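# Bend a rod into an upright arch in two sockets

## Task

Shape the rod into a standing arch so that each of its two ends sits in its own socket on the board.

## Robot and tools

ROBOT. Two arms, left_arm and right_arm, each with a two-finger gripper and a wrist camera (cam_left_wrist, cam_right_wrist). Fixed views come from cam_high and cam_low, mounted on a stand behind the arms. All images are 504x504. Calibrated base poses in the scene frame: left_arm at (+0.004, +0.262, 0) m, quat_wxyz (+1.000, 0, 0, +0.020); right_arm at (-0.024, -0.249, 0) m, quat_wxyz (+1.000, 0, 0, -0.003).

FRAMES. Scene frame: origin at table-top height, halfway between the nominal bases; +x points out over the table, +z up, left_arm on the +y side. Arm names do not tell you which side of an image an arm appears on. Each arm reports its hand pose, velocities and targets in its own base frame, and its offsets use that base's axes; rotations pivot about the Hand target's position. Tables and fixed cameras use the scene frame. The fingers extend along the gripper's +z and spread along its y; end_effector_position is the point between the pads, roughly 1 cm short of the tips. Printed poses may be off by a few cm, more when the arm reaches far.

THE ROW. Every motion command is a row of exactly 14 numbers, each in [-1, 1], always for both arms: left_arm dx, dy, dz, rx, ry, rz, opening, then right_arm in the same order. dx..rz are an offset, not a pose: a displacement from that arm's Hand target as it was when the action or move began, along its base axes. Scale: 1.0 = 0.6 m for dx/dy/dz, 180 degrees for rotation; rx, ry, rz form a single rotation vector. A translation longer than 1.0 gets shortened along its direction. The opening is absolute: +1 fully open (0.094 m), -1 closed. Sending 0 for an opening commands half open, so to leave a gripper unchanged resend its current opening. Sending 0 for all six pose numbers re-requests the current Hand target.

execute_actions(actions, cameras). actions is a list of actions; each action is a table of up to 15 rows, one per 1/30 s step, and a short table repeats its last row to fill 15 steps. Every row of an action is measured from the same start pose, but each new action starts from the Hand target then in force, so repeating an offset keeps moving. Images come back only for an empty list (which also shows the scene number) or when cameras names them (["all"], specific names, or []). An unknown camera name invalidates the call.

move(target, speed, blend, opening_speed, grip_force, blocking, cameras). target is one row or a list of up to 15 rows; every row is an offset from the Hand targets at the start of the move, not from the previous row. Grippers follow straight lines, with no avoidance of obstacles or the other arm, lasting at least 0.5 s and capped at 10 s total. speed: m/s, 0.002 to 2.9, default 0.25 (rotation up to twice that in rad/s), one value or one per target. blend: corner rounding radius in m for a list, default 0 (full stop at each point). opening_speed: rate of the commanded opening per second on the -1..+1 scale, at least 0.2. grip_force: per-pad limit in N, 10 to 50, one value or one per arm; it persists, and lower values make closing slow. blocking=false returns after about 0.5 s while the move continues. The result adds a move: line with the outcome (done, off_target, moving, held, fault) and any limits (paced = pose clipped, held = steps withheld). done means at rest within 10 mm and 2 degrees; neither done nor off_target tells you about contact.

wait(seconds 0 to 10, cameras): let the scene run holding the last commands; a running move continues. stop(cameras): brakes a running move; fast moves need room to stop. zoom_image(camera, region=[x0, y0, x1, y1] pixels from the top-left, at most 504 wide and high): enlarges part of the newest image of a camera. finished_scene(scene = current scene number): ends the scene irreversibly; the arch must stay in place without the robot.

RESULTS. end_effector_position (m) and end_effector_quat_wxyz per arm; Hand target (the commanded pose after clipping, which the next offsets count from); Tool commands; grip_measured (same scale as opening, may read ~2.5 mm wide when empty and narrower than a squeezed part); grip_effort_nm (motor effort, negative closing, not a pad force); Joint positions (last entry is the opening in m); Joint velocities, or within noise; joint torques (wrap at ±28 N m for joints 1-3). Joint ranges in rad: waist -2.618..3.054, shoulder 0..3.142, elbow 0..3.142 (straight at 2.901), wrist pitch and wrist yaw -1.571..1.571, wrist roll -2.094..2.094. MOTOR HOT appears near 75 °C; OVER-TEMPERATURE FAULT at 90 °C folds that arm away for the rest of the scene.

PRACTICE. Orientation is clipped to within 40 degrees of the measured one per step. Grippers often stop short or tilt from friction and weight; check each result and correct with a further offset. Tiny moves may not happen or may go sideways. Avoid paths close to an arm's own base and wrist positions near its first joint axis. The scene keeps running while you think. Something may occasionally nudge the rod.

AVOID. Never let the rod fall or leave it off the table; release it only when it is still; no fast impacts with the table, board or each other. Fast moves hit harder, and targets set deeper past contact press harder. A blocked arm keeps pushing until commanded back past its gripper. The clearance check does not protect grippers, housings or wrist cameras from touching; never close a gripper on the other arm's fingers, and avoid strain on camera cables. Long stretched reaches, heavy holding and pushing at unreachable poses heat motors.

Each tool is called by a JSON object that holds its "api" and its "payload", one argument or row to a line.

## Session

{"api": "execute_actions", "payload": {
  "actions": []
}}

Scene clock: 0.00 s.
left_arm: end_effector_position=(+0.3938, +0.0227, +0.0755) grip_measured=+1.000 grip_effort_nm=n/a end_effector_quat_wxyz=(+0.560, -0.043, +0.827, -0.003) | right_arm: end_effector_position=(+0.4020, +0.0073, +0.1011) grip_measured=+1.000 grip_effort_nm=n/a end_effector_quat_wxyz=(+0.585, +0.001, +0.811, +0.020)
Joint positions: left_arm=[0.065 1.585 0.365 0.838 0.017 -0.049 0.094] | right_arm=[0.008 1.536 0.391 0.825 -0.024 0.026 0.094]
Joint velocities: within noise
Joint torques (N m): no reading
Heat: left arm: 34 °C; right arm: 31 °C.
Hand target: left_arm +0.3979, +0.0231, +0.0852; +0.572, -0.042, +0.819, -0.002 | right_arm +0.4030, +0.0073, +0.1034; +0.587, +0.001, +0.809, +0.020
Tool commands: left_gripper/opening=+1.0 right_gripper/opening=+1.0

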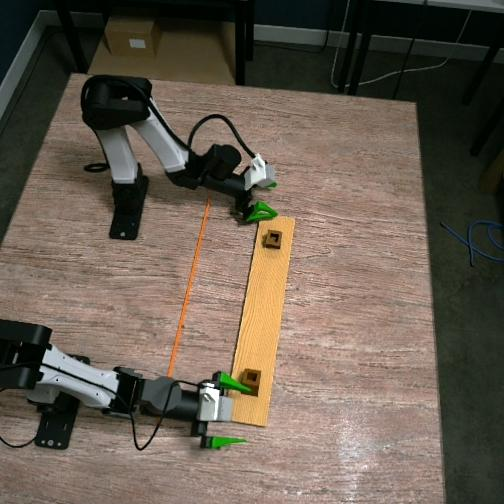

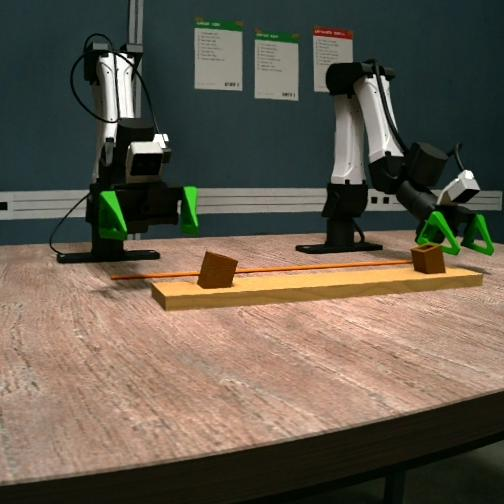

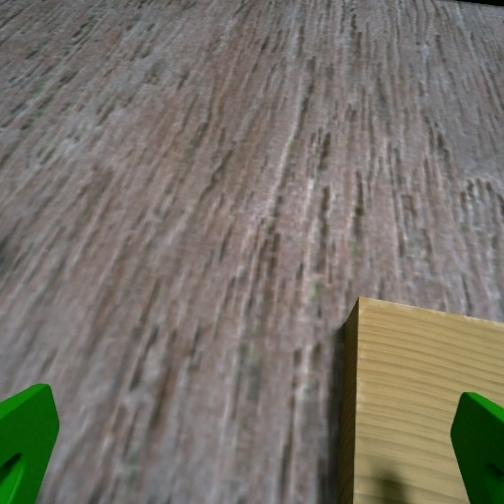

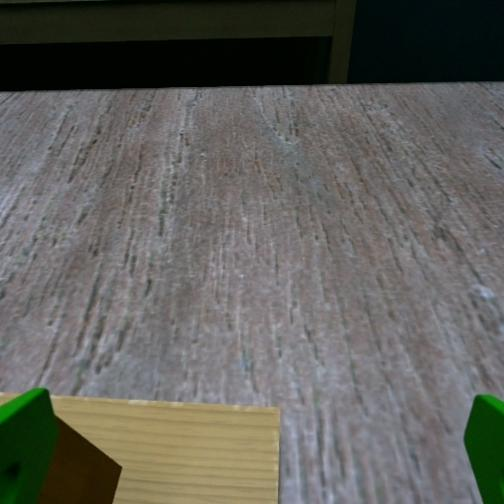

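{"api": "move", "payload": {
  "target": [
    [0,0,0.15,0,0,0,1,0,0,0.13,0,0,0,1],
    [-0.25,-0.108,0.13,0.321,0.295,-0.48,1,-0.287,0.047,0.11,-0.32,0.3,0.428,1],
    [-0.25,-0.108,0.025,0.321,0.295,-0.48,1,-0.287,0.047,0,-0.32,0.3,0.428,1]
  ],
  "blend": [0.03,0.03,0],
  "cameras": ["all"]
}}

Scene clock: 9.77 s.
left_arm: end_effector_position=(+0.2485, -0.0412, +0.1012) grip_measured=+1.000 grip_effort_nm=0.02 end_effector_quat_wxyz=(+0.003, +0.726, +0.688, -0.002) | right_arm: end_effector_position=(+0.2314, +0.0354, +0.1103) grip_measured=+1.000 grip_effort_nm=-0.01 end_effector_quat_wxyz=(-0.008, +0.701, -0.713, +0.001)
Joint positions: left_arm=[-0.16 1.497 1.147 -1.218 0.007 1.465 0.094] | right_arm=[0.146 1.415 1.111 -1.254 -0.008 -1.407 0.094]
Joint torques (N m): left_arm=[-0.29 -4.22 5.56 0.28 0.17 0.15] | right_arm=[0.73 -3.82 5.6 0.49 0.07 -0.08]
Heat: left arm: 35 °C; right arm: 33 °C.
Hand target: left_arm +0.2480, -0.0418, +0.1003; -0.001, +0.734, +0.679, +0.000 | right_arm +0.2309, +0.0355, +0.1035; +0.001, +0.707, -0.707, +0.000
Off the commanded pose: left_arm 0.001 m, 2 deg | right_arm 0.007 m, 1 deg.
move: done

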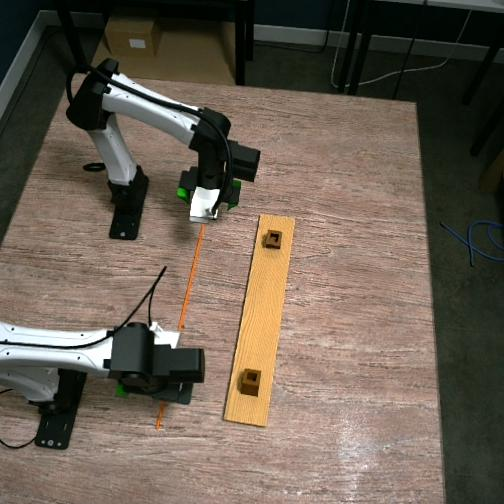

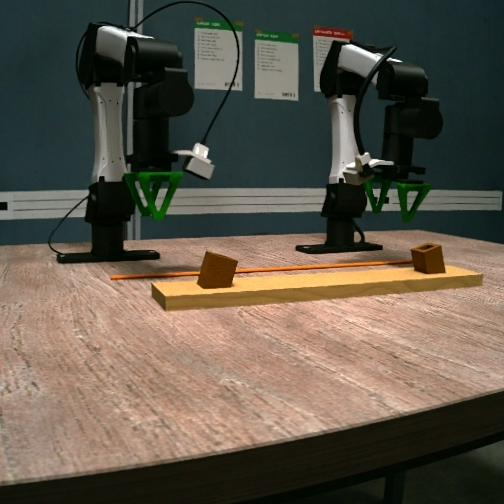

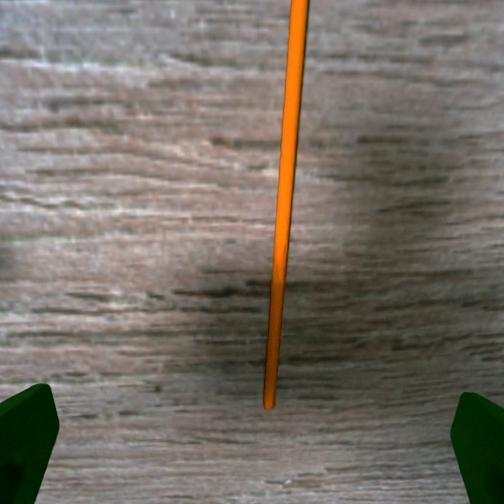

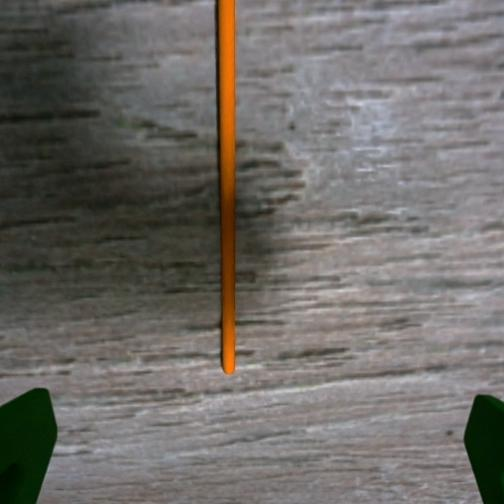

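{"api": "move", "payload": {
  "target": [
    [-0.018,0.0217,-0.11,0,0,-0.009,0.2,-0.0215,0,-0.12,0,0,-0.0195,0.2],
    [-0.018,0.0217,-0.145,0,0,-0.009,0.2,-0.0215,0,-0.168,0,0,-0.0195,0.2]
  ],
  "speed": [0.15,0.05],
  "cameras": ["all"]
}}

{"api": "zoom_image", "payload": {
  "camera": "cam_low",
  "region": [90, 220, 210, 310]
}}

{"api": "zoom_image", "payload": {
  "camera": "cam_low",
  "region": [330, 210, 450, 300]
}}

Scene clock: 17.23 s.
left_arm: end_effector_position=(+0.2386, -0.0317, +0.0158) grip_measured=+0.201 grip_effort_nm=-0.05 end_effector_quat_wxyz=(+0.005, +0.741, +0.672, +0.002) | right_arm: end_effector_position=(+0.2182, +0.0351, +0.0111) grip_measured=+0.202 grip_effort_nm=-0.13 end_effector_quat_wxyz=(-0.003, +0.686, -0.728, -0.002)
Joint positions: left_arm=[-0.129 1.545 0.838 -0.854 0.004 1.539 0.056] | right_arm=[0.153 1.484 0.76 -0.844 -0.007 -1.358 0.056]
Joint torques (N m): left_arm=[1.14 -3.73 4.85 0.31 0.2 0.16] | right_arm=[0.83 -3.25 4.57 0.68 0.07 0.14]
Heat: left arm: 35 °C; right arm: 33 °C.
Hand target: left_arm +0.2372, -0.0287, +0.0132; -0.001, +0.744, +0.668, +0.000 | right_arm +0.2180, +0.0355, +0.0027; +0.001, +0.685, -0.728, -0.001
Off the commanded pose: left_arm 0.004 m, 1 deg | right_arm 0.008 m, 1 deg.
move: done

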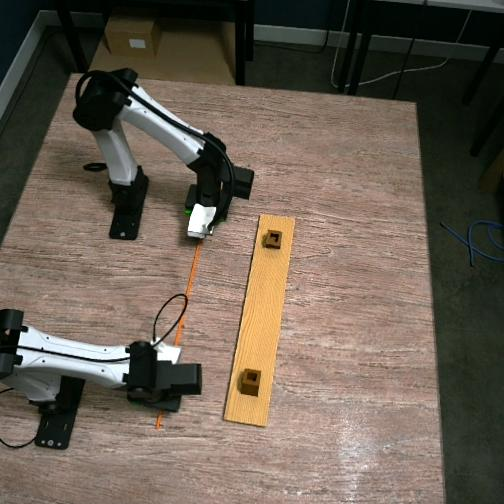

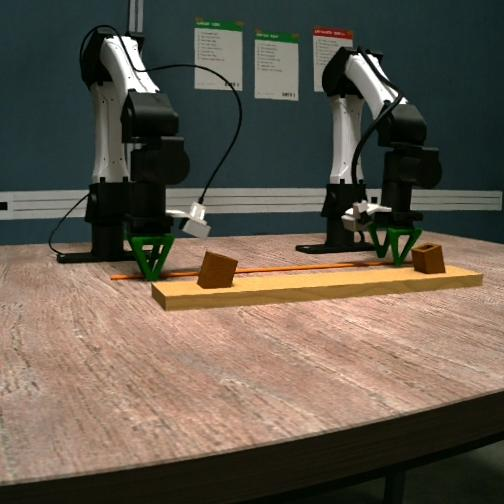

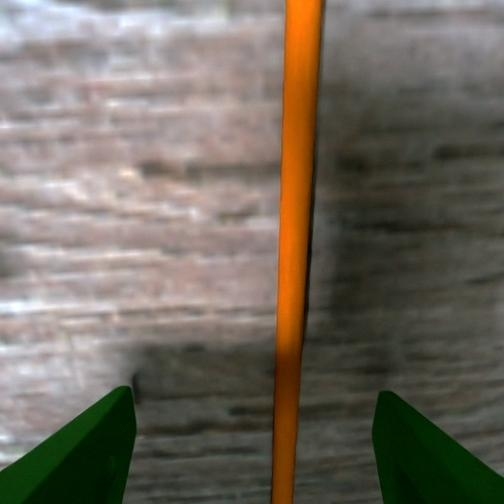

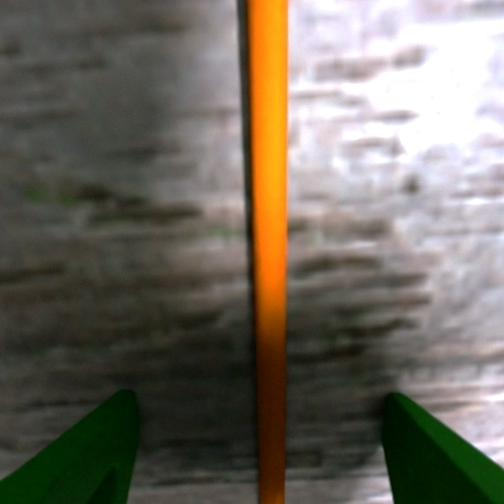

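Scaled by 4.200 from the camera's 504x504 image, which has a finer 720x720 frame.

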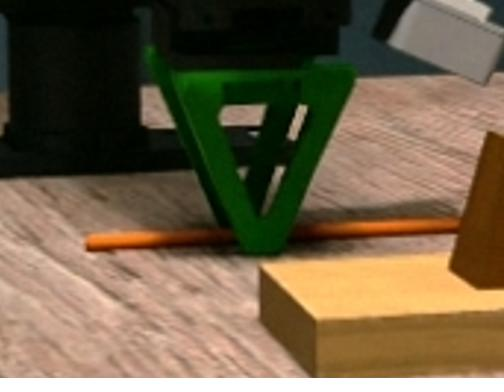

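Scaled by 4.200 from the camera's 504x504 image, which has a finer 720x720 frame.

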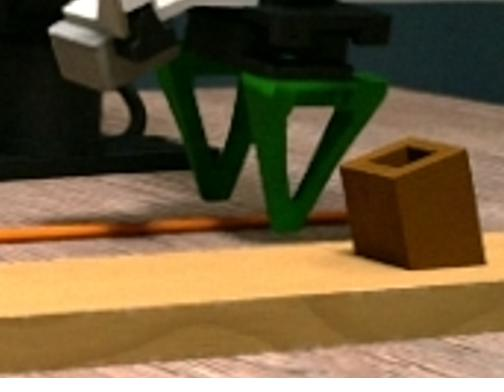

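{"api": "move", "payload": {
  "target": [
    [-0.012,0.004,-0.009,0,0,-0.008,0.2,0.002,0,-0.007,0,0,0,0.2],
    [-0.012,0.004,-0.009,0,0,-0.008,-1,0.002,0,-0.007,0,0,0,-1]
  ],
  "speed": 0.05,
  "opening_speed": 0.5
}}

Scene clock: 21.77 s.
left_arm: end_effector_position=(+0.2367, -0.0301, +0.0089) grip_measured=-0.913 grip_effort_nm=-0.98 end_effector_quat_wxyz=(+0.008, +0.750, +0.662, +0.005) | right_arm: end_effector_position=(+0.2199, +0.0353, +0.0108) grip_measured=-0.894 grip_effort_nm=-1.01 end_effector_quat_wxyz=(-0.006, +0.686, -0.728, -0.001)
Joint positions: left_arm=[-0.124 1.541 0.803 -0.813 0.003 1.571 0.004] | right_arm=[0.153 1.486 0.76 -0.836 -0.007 -1.358 0.005]
Joint torques (N m): left_arm=[1.21 -4.78 4.19 0.14 0.21 0.15] | right_arm=[0.77 -2.18 4 0.8 0.07 0.13]
Heat: left arm: 35 °C; right arm: 33 °C.
Hand target: left_arm +0.2299, -0.0263, +0.0078; -0.001, +0.752, +0.659, +0.000 | right_arm +0.2192, +0.0355, -0.0015; +0.001, +0.685, -0.728, -0.001
Off the commanded pose: left_arm 0.008 m, 1 deg | right_arm 0.012 m, 1 deg.
move: off_target (right_arm); target 2's new opening was sent with right_arm's hand 0.012 m and 0 deg from that target

{"api": "move", "payload": {
  "target": [0,0,0.06,0,0,0,-1,0,0,0.06,0,0,0,-1],
  "speed": 0.08
}}

{"api": "move", "payload": {
  "target": [0,0,0,0,0,0,-0.7,0,0,0,0,0,0,-1],
  "opening_speed": 0.3,
  "cameras": ["all"]
}}

{"api": "zoom_image", "payload": {
  "camera": "cam_low",
  "region": [330, 190, 450, 280]
}}

{"api": "zoom_image", "payload": {
  "camera": "cam_low",
  "region": [90, 190, 210, 280]
}}

Scene clock: 25.90 s.
left_arm: end_effector_position=(+0.2273, -0.0288, +0.0337) grip_measured=-0.914 grip_effort_nm=-1.01 end_effector_quat_wxyz=(-0.006, +0.750, +0.662, -0.007) | right_arm: end_effector_position=(+0.2126, +0.0344, +0.0242) grip_measured=-0.895 grip_effort_nm=-1.03 end_effector_quat_wxyz=(+0.011, +0.686, -0.727, -0.013)
Joint positions: left_arm=[-0.124 1.494 0.868 -0.962 0.002 1.571 0.004] | right_arm=[0.154 1.471 0.805 -0.938 -0.008 -1.358 0.005]
Joint torques (N m): left_arm=[1.21 -5.93 7.31 -0.03 0.23 0.15] | right_arm=[0.7 -7.47 8.68 0.13 0.08 0.13]
Heat: left arm: 35 °C; right arm: 33 °C.
Hand target: left_arm +0.2300, -0.0263, +0.0439; -0.001, +0.752, +0.659, +0.000 | right_arm +0.2192, +0.0354, +0.0345; +0.001, +0.685, -0.728, +0.000
Off the commanded pose: left_arm 0.011 m, 1 deg | right_arm 0.012 m, 2 deg.
move: off_target (left_arm, right_arm)

Scene clock: 27.10 s.
left_arm: end_effector_position=(+0.2260, -0.0286, +0.0337) grip_measured=-0.701 grip_effort_nm=0.10 end_effector_quat_wxyz=(-0.008, +0.750, +0.662, -0.009) | right_arm: end_effector_position=(+0.2122, +0.0340, +0.0242) grip_measured=-0.895 grip_effort_nm=-1.04 end_effector_quat_wxyz=(+0.013, +0.686, -0.727, -0.012)
Joint positions: left_arm=[-0.124 1.494 0.868 -0.967 0.002 1.571 0.014] | right_arm=[0.154 1.471 0.805 -0.94 -0.006 -1.358 0.005]
Joint torques (N m): left_arm=[1.2 -5.91 7.32 0 0.22 0.15] | right_arm=[0.69 -7.47 8.68 0.13 0.05 0.13]
Heat: left arm: 35 °C; right arm: 34 °C.
Hand target: left_arm +0.2300, -0.0263, +0.0439; -0.001, +0.752, +0.659, +0.000 | right_arm +0.2192, +0.0355, +0.0345; +0.001, +0.685, -0.728, +0.000
Off the commanded pose: left_arm 0.011 m, 1 deg | right_arm 0.012 m, 2 deg.
move: off_target (left_arm, right_arm)

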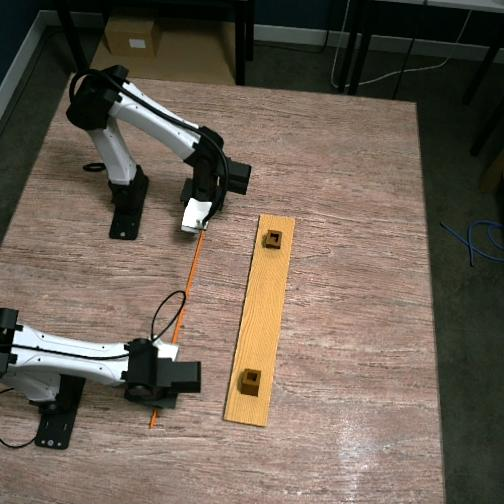

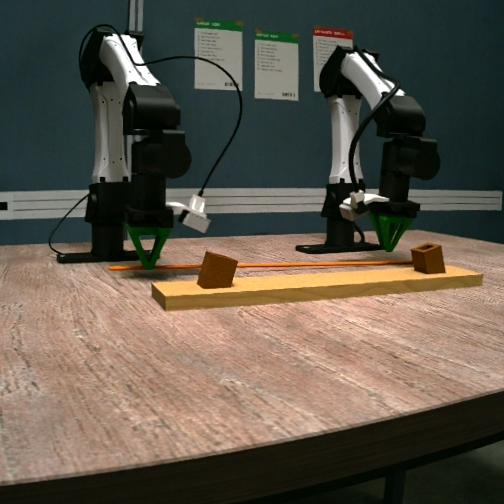

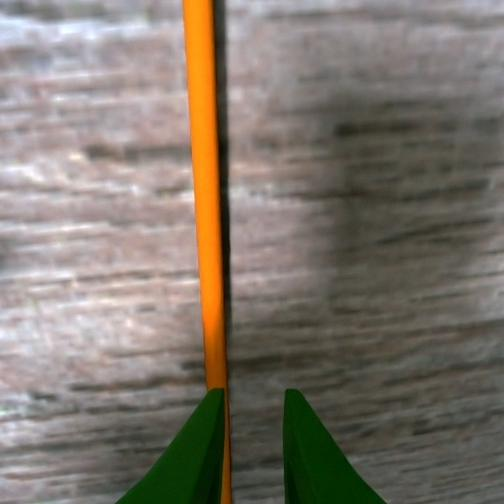

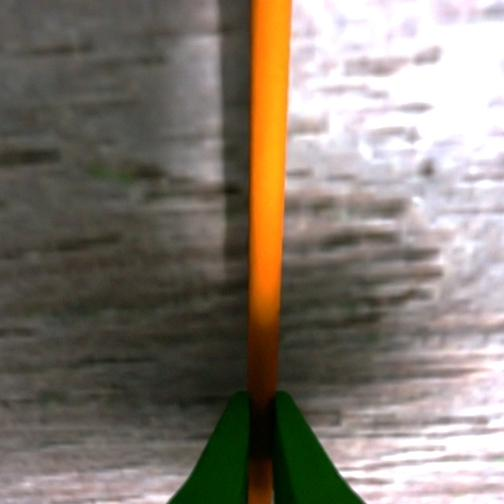

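Scaled by 4.200 from the camera's 504x504 image, which has a finer 720x720 frame.

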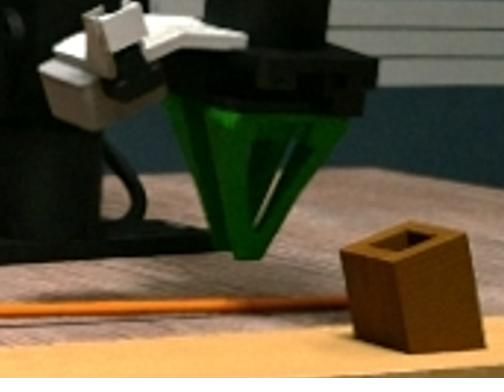

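Scaled by 4.200 from the camera's 504x504 image, which has a finer 720x720 frame.

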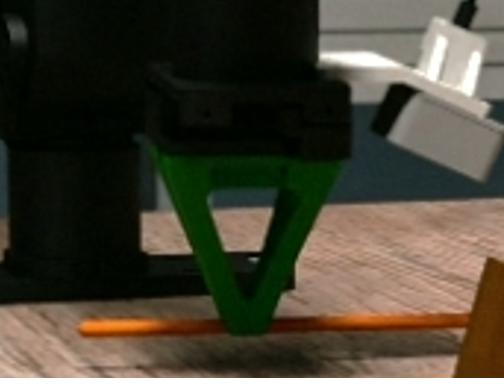

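{"api": "move", "payload": {
  "target": [
    [0.013,0,0,0,0,0.014,-0.4,0,0,0,0,0,0,-1],
    [0.013,0,-0.022,0,0,0.014,-0.4,0,0,0,0,0,0,-1]
  ],
  "speed": 0.05,
  "cameras": ["all"]
}}

{"api": "zoom_image", "payload": {
  "camera": "cam_low",
  "region": [90, 190, 210, 280]
}}

Scene clock: 31.47 s.
left_arm: end_effector_position=(+0.2392, -0.0292, +0.0333) grip_measured=-0.401 grip_effort_nm=0.10 end_effector_quat_wxyz=(+0.005, +0.743, +0.669, +0.002) | right_arm: end_effector_position=(+0.2122, +0.0340, +0.0242) grip_measured=-0.895 grip_effort_nm=-1.04 end_effector_quat_wxyz=(+0.013, +0.686, -0.727, -0.012)
Joint positions: left_arm=[-0.119 1.515 0.885 -0.931 0.002 1.557 0.028] | right_arm=[0.154 1.471 0.805 -0.94 -0.006 -1.358 0.005]
Joint torques (N m): left_arm=[1.18 -3.59 4.98 0.31 0.22 -0.14] | right_arm=[0.7 -7.47 8.69 0.13 0.05 0.13]
Heat: left arm: 36 °C; right arm: 35 °C.
Hand target: left_arm +0.2378, -0.0263, +0.0306; -0.001, +0.738, +0.675, +0.000 | right_arm +0.2192, +0.0355, +0.0345; +0.001, +0.685, -0.728, +0.000
Off the commanded pose: left_arm 0.004 m, 1 deg | right_arm 0.012 m, 2 deg.
move: off_target (right_arm)

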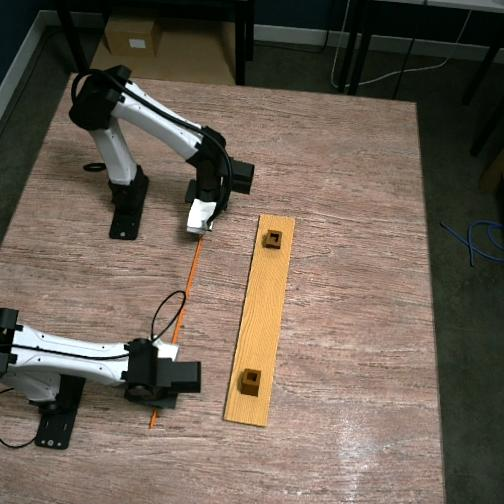

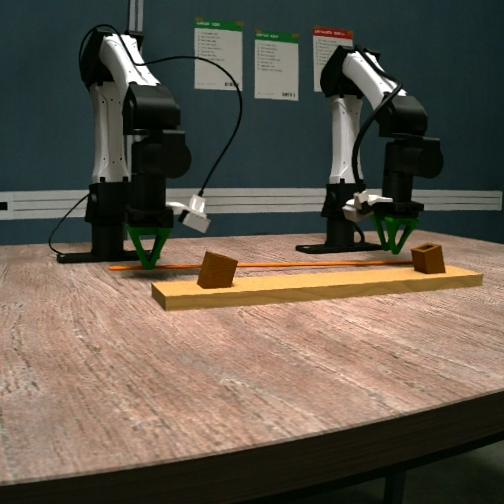

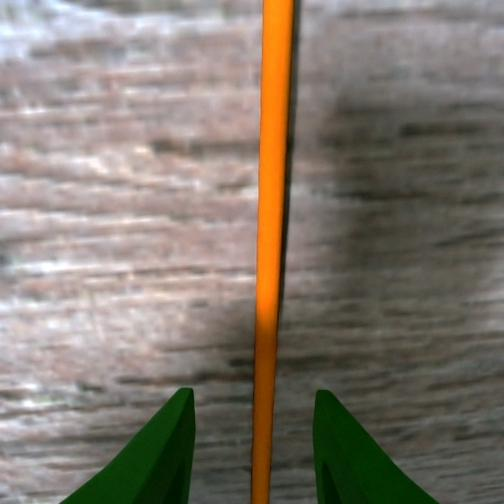

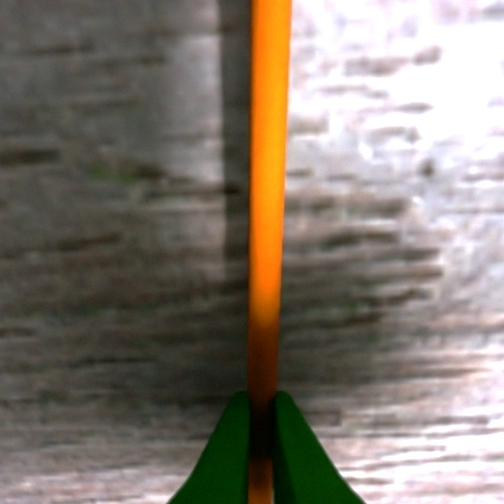

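Scaled by 4.200 from the camera's 504x504 image, which has a finer 720x720 frame.

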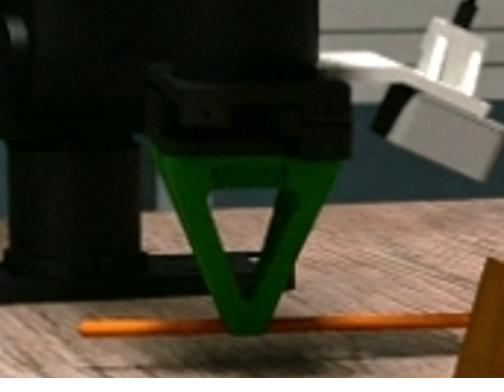

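{"api": "move", "payload": {
  "target": [0,0,-0.022,0,0,0,-0.4,0,0,0,0,0,0,-1],
  "speed": 0.05,
  "cameras": ["cam_low","cam_left_wrist"]
}}

{"api": "zoom_image", "payload": {
  "camera": "cam_low",
  "region": [90, 190, 210, 280]
}}

Scene clock: 34.57 s.
left_arm: end_effector_position=(+0.2393, -0.0292, +0.0201) grip_measured=-0.401 grip_effort_nm=0.10 end_effector_quat_wxyz=(+0.005, +0.743, +0.669, +0.002) | right_arm: end_effector_position=(+0.2122, +0.0340, +0.0242) grip_measured=-0.895 grip_effort_nm=-1.04 end_effector_quat_wxyz=(+0.013, +0.686, -0.727, -0.012)
Joint positions: left_arm=[-0.119 1.538 0.85 -0.873 0.002 1.557 0.028] | right_arm=[0.154 1.471 0.805 -0.94 -0.006 -1.358 0.005]
Joint torques (N m): left_arm=[1.17 -3.74 4.86 0.3 0.23 -0.14] | right_arm=[0.7 -7.47 8.69 0.13 0.05 0.13]
Heat: left arm: 36 °C; right arm: 36 °C.
Hand target: left_arm +0.2378, -0.0263, +0.0175; -0.001, +0.738, +0.675, +0.000 | right_arm +0.2192, +0.0355, +0.0345; +0.001, +0.685, -0.728, +0.000
Off the commanded pose: left_arm 0.004 m, 1 deg | right_arm 0.012 m, 2 deg.
move: off_target (right_arm)
Images, in order (width x height): cam_low 504x504, cam_left_wrist 504x504.

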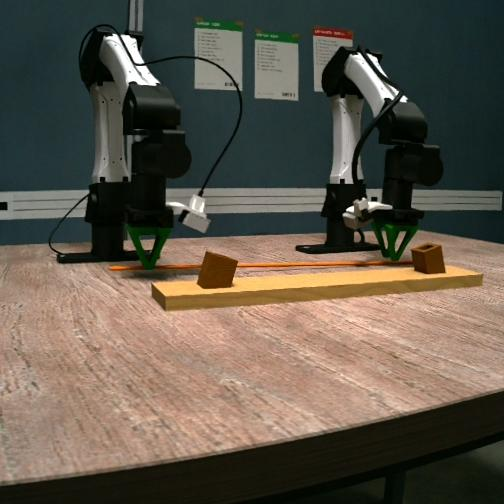

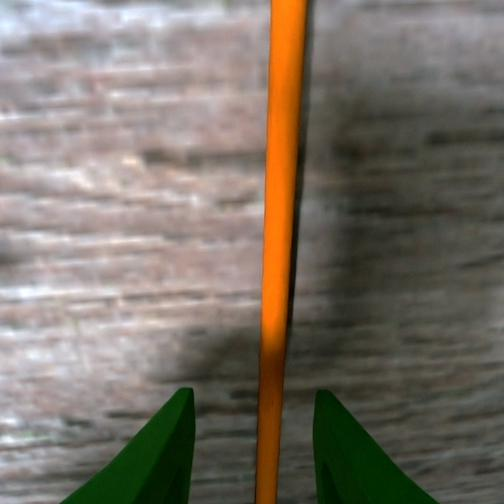

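Scaled by 4.200 from the camera's 504x504 image, which has a finer 720x720 frame.

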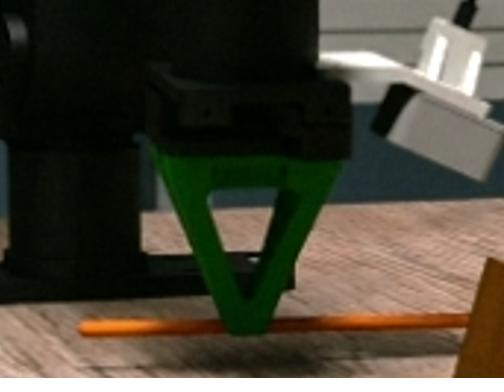

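{"api": "move", "payload": {
  "target": [0,0,0,0,0,0,-1,0,0,0,0,0,0,-1],
  "opening_speed": 0.4,
  "cameras": ["all"]
}}

{"api": "zoom_image", "payload": {
  "camera": "cam_low",
  "region": [330, 190, 450, 280]
}}

Scene clock: 37.63 s.
left_arm: end_effector_position=(+0.2394, -0.0292, +0.0202) grip_measured=-0.996 grip_effort_nm=-0.16 end_effector_quat_wxyz=(+0.005, +0.743, +0.669, +0.002) | right_arm: end_effector_position=(+0.2122, +0.0340, +0.0242) grip_measured=-0.895 grip_effort_nm=-1.04 end_effector_quat_wxyz=(+0.013, +0.686, -0.727, -0.012)
Joint positions: left_arm=[-0.119 1.538 0.85 -0.873 0.002 1.556 0] | right_arm=[0.154 1.471 0.805 -0.94 -0.006 -1.358 0.005]
Joint torques (N m): left_arm=[1.18 -3.7 4.86 0.31 0.21 -0.15] | right_arm=[0.7 -7.47 8.69 0.13 0.05 0.13]
Heat: left arm: 36 °C; right arm: 36 °C.
Hand target: left_arm +0.2378, -0.0263, +0.0175; -0.001, +0.738, +0.675, +0.000 | right_arm +0.2192, +0.0355, +0.0345; +0.001, +0.685, -0.728, +0.000
Off the commanded pose: left_arm 0.004 m, 1 deg | right_arm 0.012 m, 2 deg.
move: off_target (right_arm)

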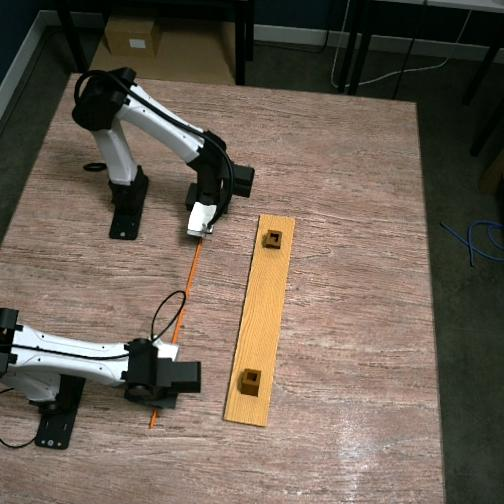

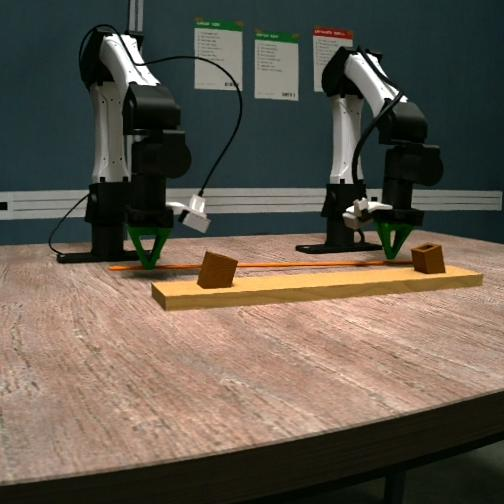

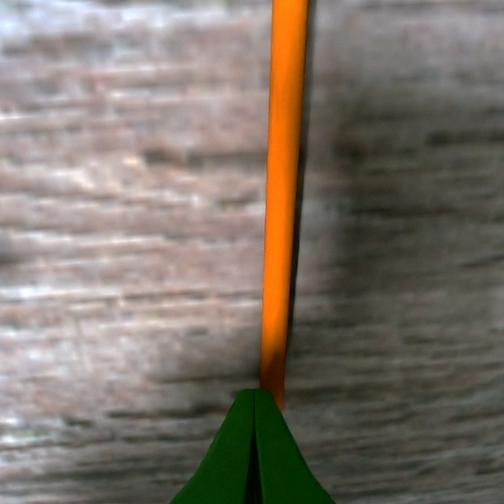

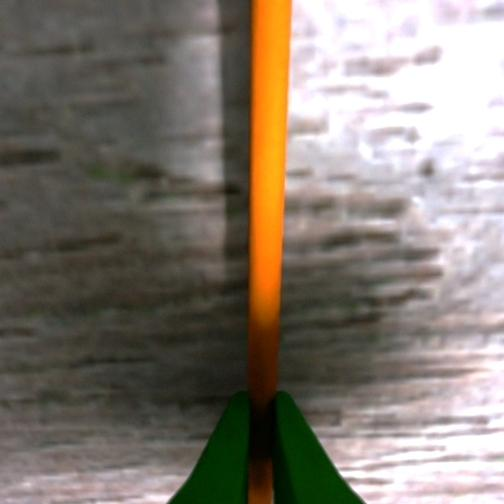

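Scaled by 4.200 from the camera's 504x504 image, which has a finer 720x720 frame.

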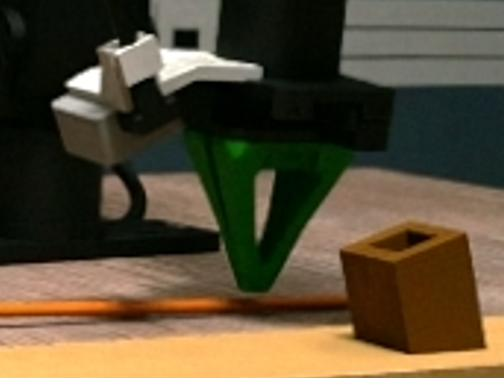

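{"api": "move", "payload": {
  "target": [
    [-0.007,0,0,0,0,-0.006,-0.3,0,0,0,0,0,0,-1],
    [-0.007,0,-0.02,0,0,-0.006,-0.3,0,0,-0.018,0,0,0,-1],
    [-0.007,0,-0.02,0,0,-0.006,-1,0,0,-0.018,0,0,0,-1]
  ],
  "speed": 0.05,
  "opening_speed": 0.7,
  "cameras": ["all"]
}}

Scene clock: 46.83 s.
left_arm: end_effector_position=(+0.2369, -0.0289, +0.0097) grip_measured=-0.911 grip_effort_nm=-0.97 end_effector_quat_wxyz=(+0.007, +0.743, +0.669, +0.005) | right_arm: end_effector_position=(+0.2170, +0.0347, +0.0241) grip_measured=-0.895 grip_effort_nm=-1.04 end_effector_quat_wxyz=(+0.005, +0.686, -0.727, -0.007)
Joint positions: left_arm=[-0.119 1.542 0.807 -0.819 0.002 1.556 0.004] | right_arm=[0.154 1.471 0.805 -0.92 -0.006 -1.358 0.005]
Joint torques (N m): left_arm=[0.98 -3.32 4.48 0.32 0.23 0.05] | right_arm=[0.7 -5.61 5.97 0.45 0.05 0.13]
Heat: left arm: 36 °C; right arm: 37 °C.
Hand target: left_arm +0.2335, -0.0263, +0.0054; -0.001, +0.744, +0.668, +0.000 | right_arm +0.2192, +0.0355, +0.0237; +0.001, +0.685, -0.728, -0.001
Off the commanded pose: left_arm 0.006 m, 1 deg | right_arm 0.002 m, 1 deg.
move: done

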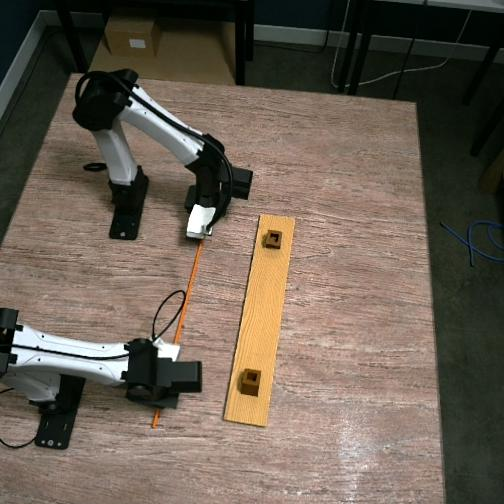

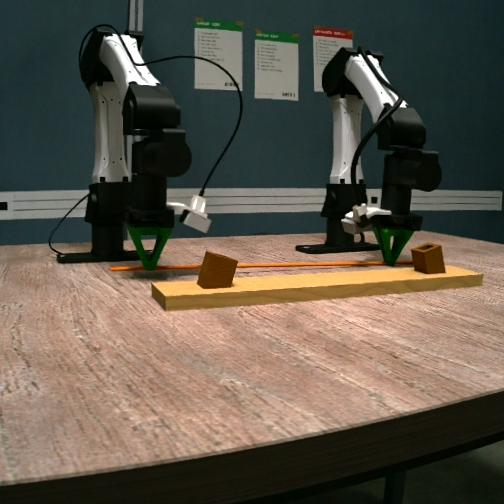

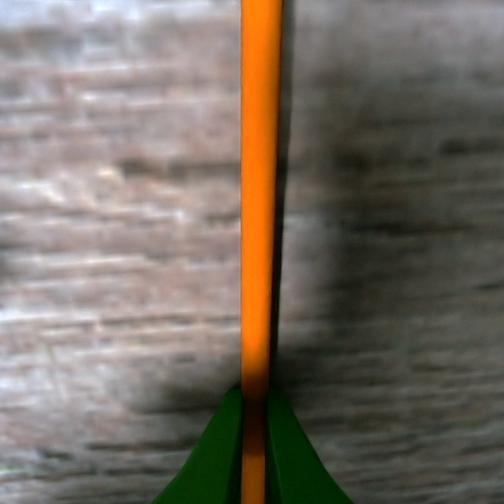

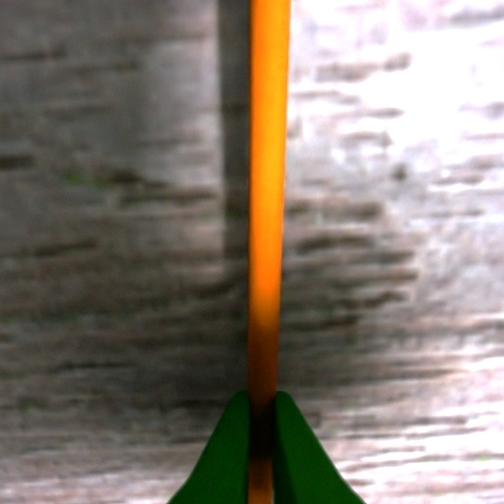

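{"api": "move", "payload": {
  "target": [
    [0,0,0.15,0,0,0,-1,0,0,0.125,0,0,0,-1],
    [0.093,-0.005,0.15,0,0,0.0535,-1,0.218,-0.005,0.125,0,0,0.0535,-1],
    [0.185,-0.022,0.15,0,0,0.107,-1,0.44,0.005,0.125,0,0,0.107,-1]
  ],
  "speed": 0.12,
  "blend": [0.02,0.02,0],
  "cameras": ["all"]
}}

Scene clock: 55.80 s.
left_arm: end_effector_position=(+0.3463, -0.0391, +0.0925) grip_measured=-0.913 grip_effort_nm=-1.01 end_effector_quat_wxyz=(+0.008, +0.624, +0.782, +0.003) | right_arm: end_effector_position=(+0.4793, +0.0465, +0.1059) grip_measured=-0.895 grip_effort_nm=-1.04 end_effector_quat_wxyz=(-0.023, +0.798, -0.602, +0.018)
Joint positions: left_arm=[-0.111 1.852 1.506 -1.207 0.004 1.236 0.004] | right_arm=[0.094 2.471 2.536 -1.579 -0.009 -1.756 0.005]
Joint torques (N m): left_arm=[0.06 -6.72 7.92 -0.03 0.2 -0.13] | right_arm=[-0.98 -12.46 9.4 0.35 0.08 -0.06]
Heat: left arm: 36 °C; right arm: 38 °C.
Hand target: left_arm +0.3445, -0.0396, +0.0954; -0.001, +0.622, +0.783, +0.000 | right_arm +0.4832, +0.0384, +0.0987; +0.001, +0.797, -0.604, +0.000
Off the commanded pose: left_arm 0.003 m, 1 deg | right_arm 0.012 m, 3 deg.
joint sent to its limit (right arm) — joint 4 (wrist pitch), lower limit. The joint targets are off in orientation, not in position.
move: off_target (right_arm)

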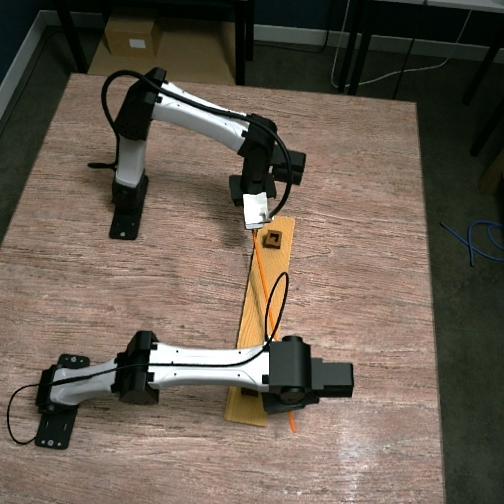

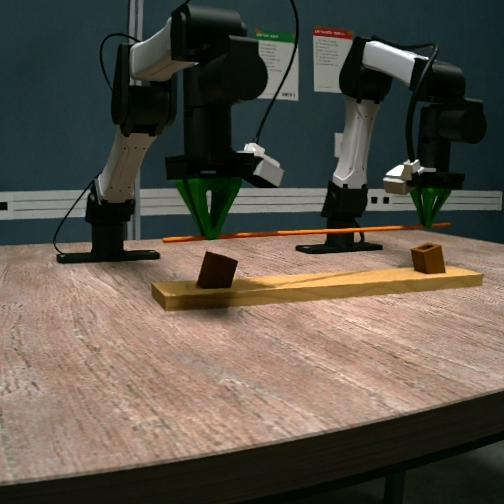

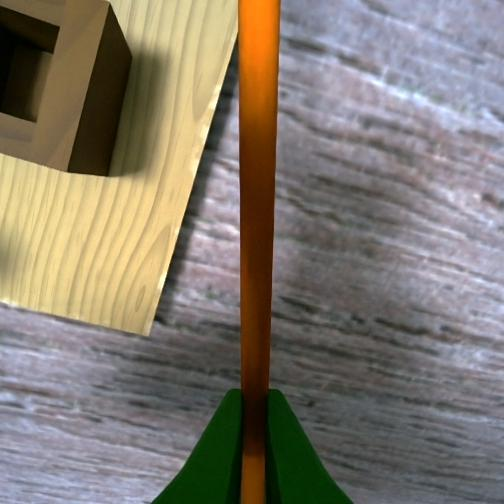

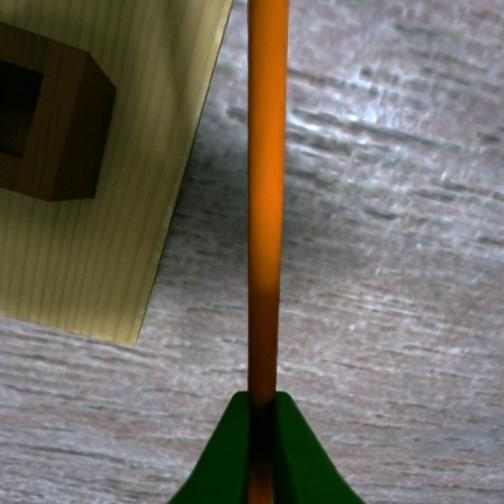

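{"api": "move", "payload": {
  "target": [0,0,-0.092,0,0,0,-1,0,0,-0.1,0,0,0,-1],
  "speed": 0.06,
  "cameras": ["cam_low","cam_left_wrist","cam_right_wrist"]
}}

{"api": "zoom_image", "payload": {
  "camera": "cam_low",
  "region": [140, 200, 320, 320]
}}

{"api": "zoom_image", "payload": {
  "camera": "cam_low",
  "region": [320, 180, 500, 300]
}}

Scene clock: 58.87 s.
left_arm: end_effector_position=(+0.3484, -0.0397, +0.0440) grip_measured=-0.913 grip_effort_nm=-1.01 end_effector_quat_wxyz=(+0.009, +0.623, +0.782, +0.003) | right_arm: end_effector_position=(+0.4824, +0.0466, +0.0584) grip_measured=-0.895 grip_effort_nm=-1.04 end_effector_quat_wxyz=(-0.013, +0.798, -0.602, +0.007)
Joint positions: left_arm=[-0.111 1.896 1.367 -1.024 0.006 1.235 0.004] | right_arm=[0.093 2.474 2.35 -1.42 -0.01 -1.756 0.005]
Joint torques (N m): left_arm=[0.05 -7.05 5.12 0.25 0.19 -0.14] | right_arm=[-0.88 -12.49 5.61 0.49 0.09 -0.06]
Heat: left arm: 36 °C; right arm: 38 °C.
Hand target: left_arm +0.3446, -0.0395, +0.0402; -0.001, +0.622, +0.783, +0.000 | right_arm +0.4831, +0.0384, +0.0387; +0.001, +0.797, -0.603, +0.000
Off the commanded pose: left_arm 0.005 m, 1 deg | right_arm 0.021 m, 2 deg.
move: off_target (right_arm)
Images, in order (width x height): cam_low 504x504, cam_left_wrist 504x504, cam_right_wrist 504x504.

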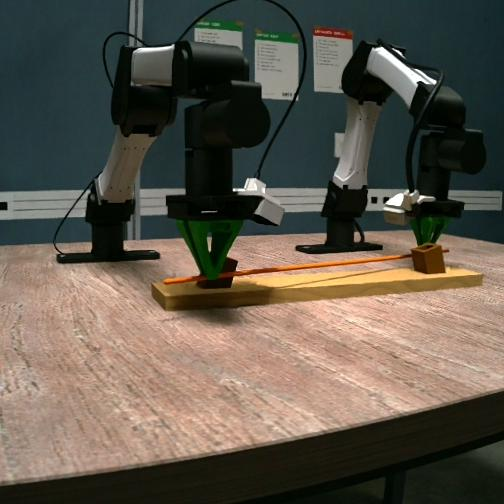

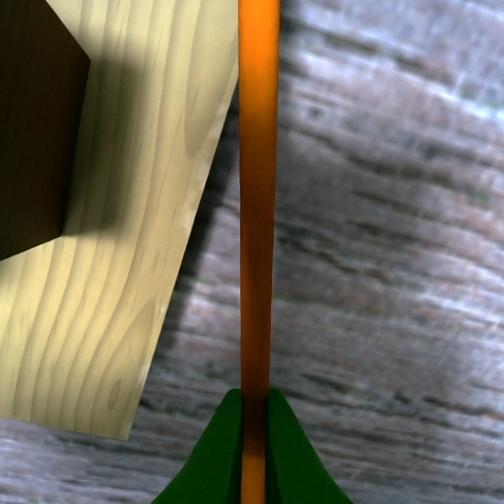

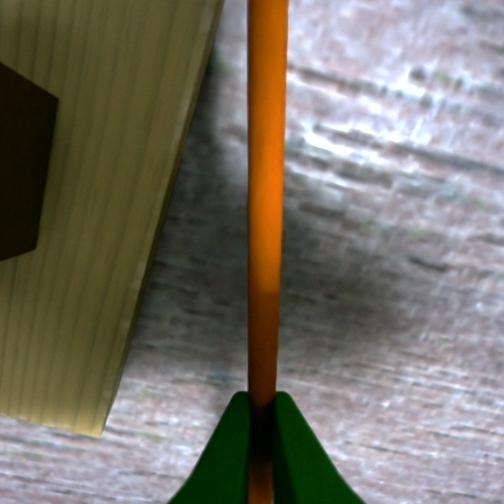

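Scaled by 2.800 from the camera's 504x504 image, which has a finer 720x720 frame.

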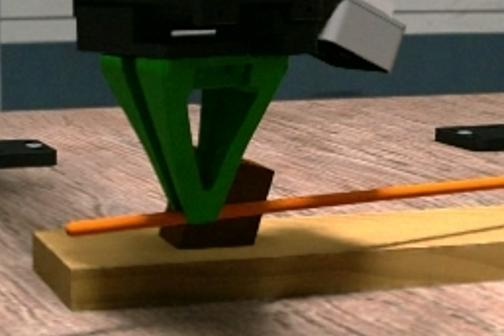

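Scaled by 2.800 from the camera's 504x504 image, which has a finer 720x720 frame.

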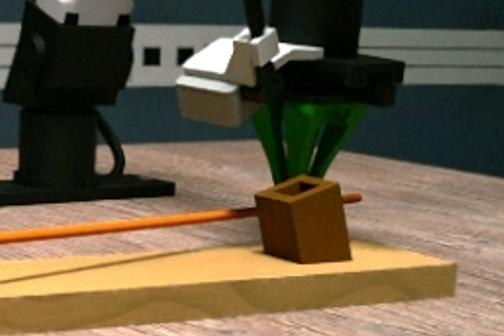

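{"api": "move", "payload": {
  "target": [0,0,-0.02,0,0,0,-1,0,0,-0.04,0,0,0,-1],
  "speed": 0.04,
  "cameras": ["cam_low"]
}}

{"api": "zoom_image", "payload": {
  "camera": "cam_low",
  "region": [140, 180, 500, 340]
}}

Scene clock: 61.17 s.
left_arm: end_effector_position=(+0.3484, -0.0397, +0.0323) grip_measured=-0.913 grip_effort_nm=-1.01 end_effector_quat_wxyz=(+0.009, +0.623, +0.782, +0.003) | right_arm: end_effector_position=(+0.4835, +0.0467, +0.0335) grip_measured=-0.895 grip_effort_nm=-1.04 end_effector_quat_wxyz=(-0.012, +0.798, -0.602, +0.006)
Joint positions: left_arm=[-0.111 1.909 1.337 -0.98 0.006 1.235 0.004] | right_arm=[0.093 2.474 2.252 -1.323 -0.01 -1.756 0.005]
Joint torques (N m): left_arm=[0.06 -7.01 5.07 0.26 0.2 -0.14] | right_arm=[-0.87 -12.81 5.52 0.49 0.1 -0.06]
Heat: left arm: 36 °C; right arm: 37 °C.
Hand target: left_arm +0.3445, -0.0395, +0.0282; -0.001, +0.622, +0.783, +0.000 | right_arm +0.4831, +0.0385, +0.0146; +0.001, +0.797, -0.603, +0.000
Off the commanded pose: left_arm 0.006 m, 1 deg | right_arm 0.021 m, 2 deg.
move: off_target (right_arm)
Images, in order (width x height): cam_low 504x504.

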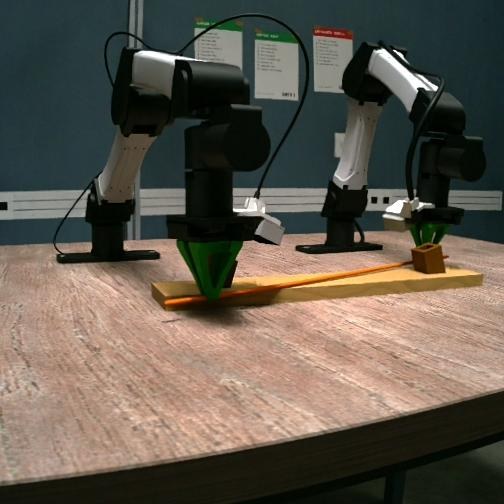

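Scaled by 1.400 from the camera's 504x504 image, which has a finer 720x720 frame.

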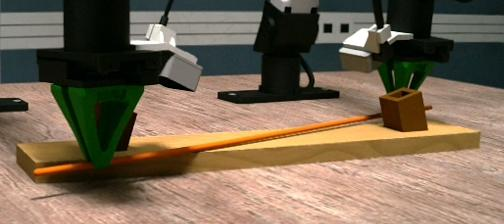

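{"api": "move", "payload": {
  "target": [0,0,0,0,0,0,-1,0,0,0,0,0,0,-0.5],
  "opening_speed": 0.3,
  "cameras": ["cam_low","cam_left_wrist","cam_right_wrist"]
}}

{"api": "zoom_image", "payload": {
  "camera": "cam_low",
  "region": [140, 220, 300, 330]
}}

Scene clock: 64.43 s.
left_arm: end_effector_position=(+0.3485, -0.0396, +0.0323) grip_measured=-0.913 grip_effort_nm=-1.01 end_effector_quat_wxyz=(+0.009, +0.623, +0.782, +0.003) | right_arm: end_effector_position=(+0.4853, +0.0436, +0.0336) grip_measured=-0.502 grip_effort_nm=0.12 end_effector_quat_wxyz=(-0.013, +0.797, -0.604, +0.009)
Joint positions: left_arm=[-0.111 1.909 1.337 -0.979 0.005 1.235 0.004] | right_arm=[0.087 2.474 2.252 -1.317 -0.007 -1.756 0.023]
Joint torques (N m): left_arm=[0.06 -7.01 5.07 0.27 0.2 -0.12] | right_arm=[-0.4 -12.78 5.61 0.49 0.07 -0.06]
Heat: left arm: 36 °C; right arm: 38 °C.
Hand target: left_arm +0.3445, -0.0395, +0.0282; -0.001, +0.622, +0.783, +0.000 | right_arm +0.4831, +0.0385, +0.0146; +0.001, +0.797, -0.603, +0.000
Off the commanded pose: left_arm 0.006 m, 1 deg | right_arm 0.020 m, 2 deg.
move: off_target (right_arm)
Images, in order (width x height): cam_low 504x504, cam_left_wrist 504x504, cam_right_wrist 504x504.

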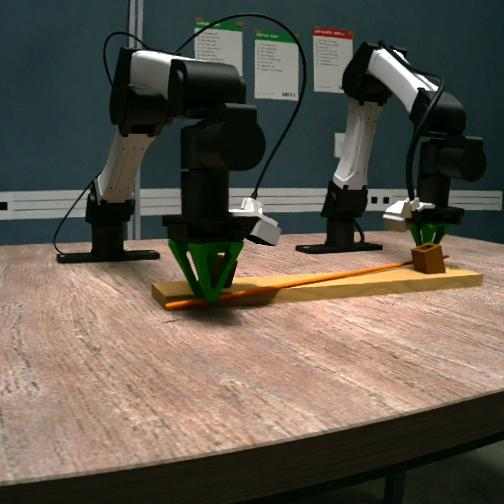

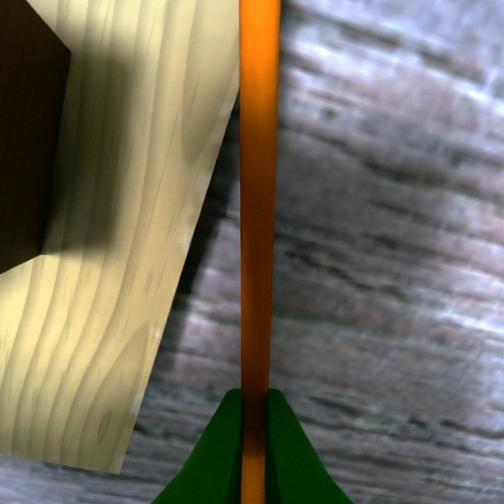

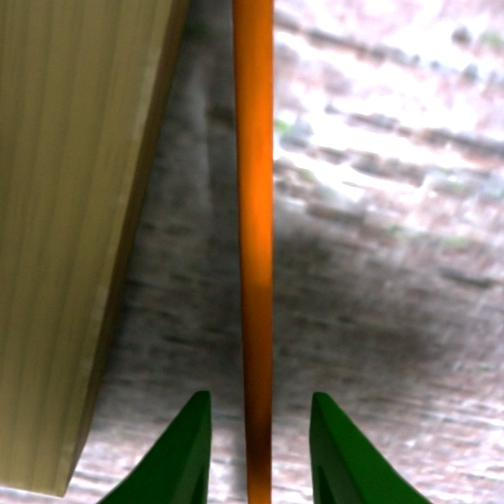

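Scaled by 3.150 from the camera's 504x504 image, which has a finer 720x720 frame.

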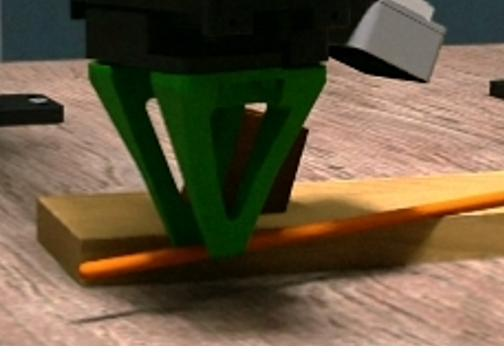

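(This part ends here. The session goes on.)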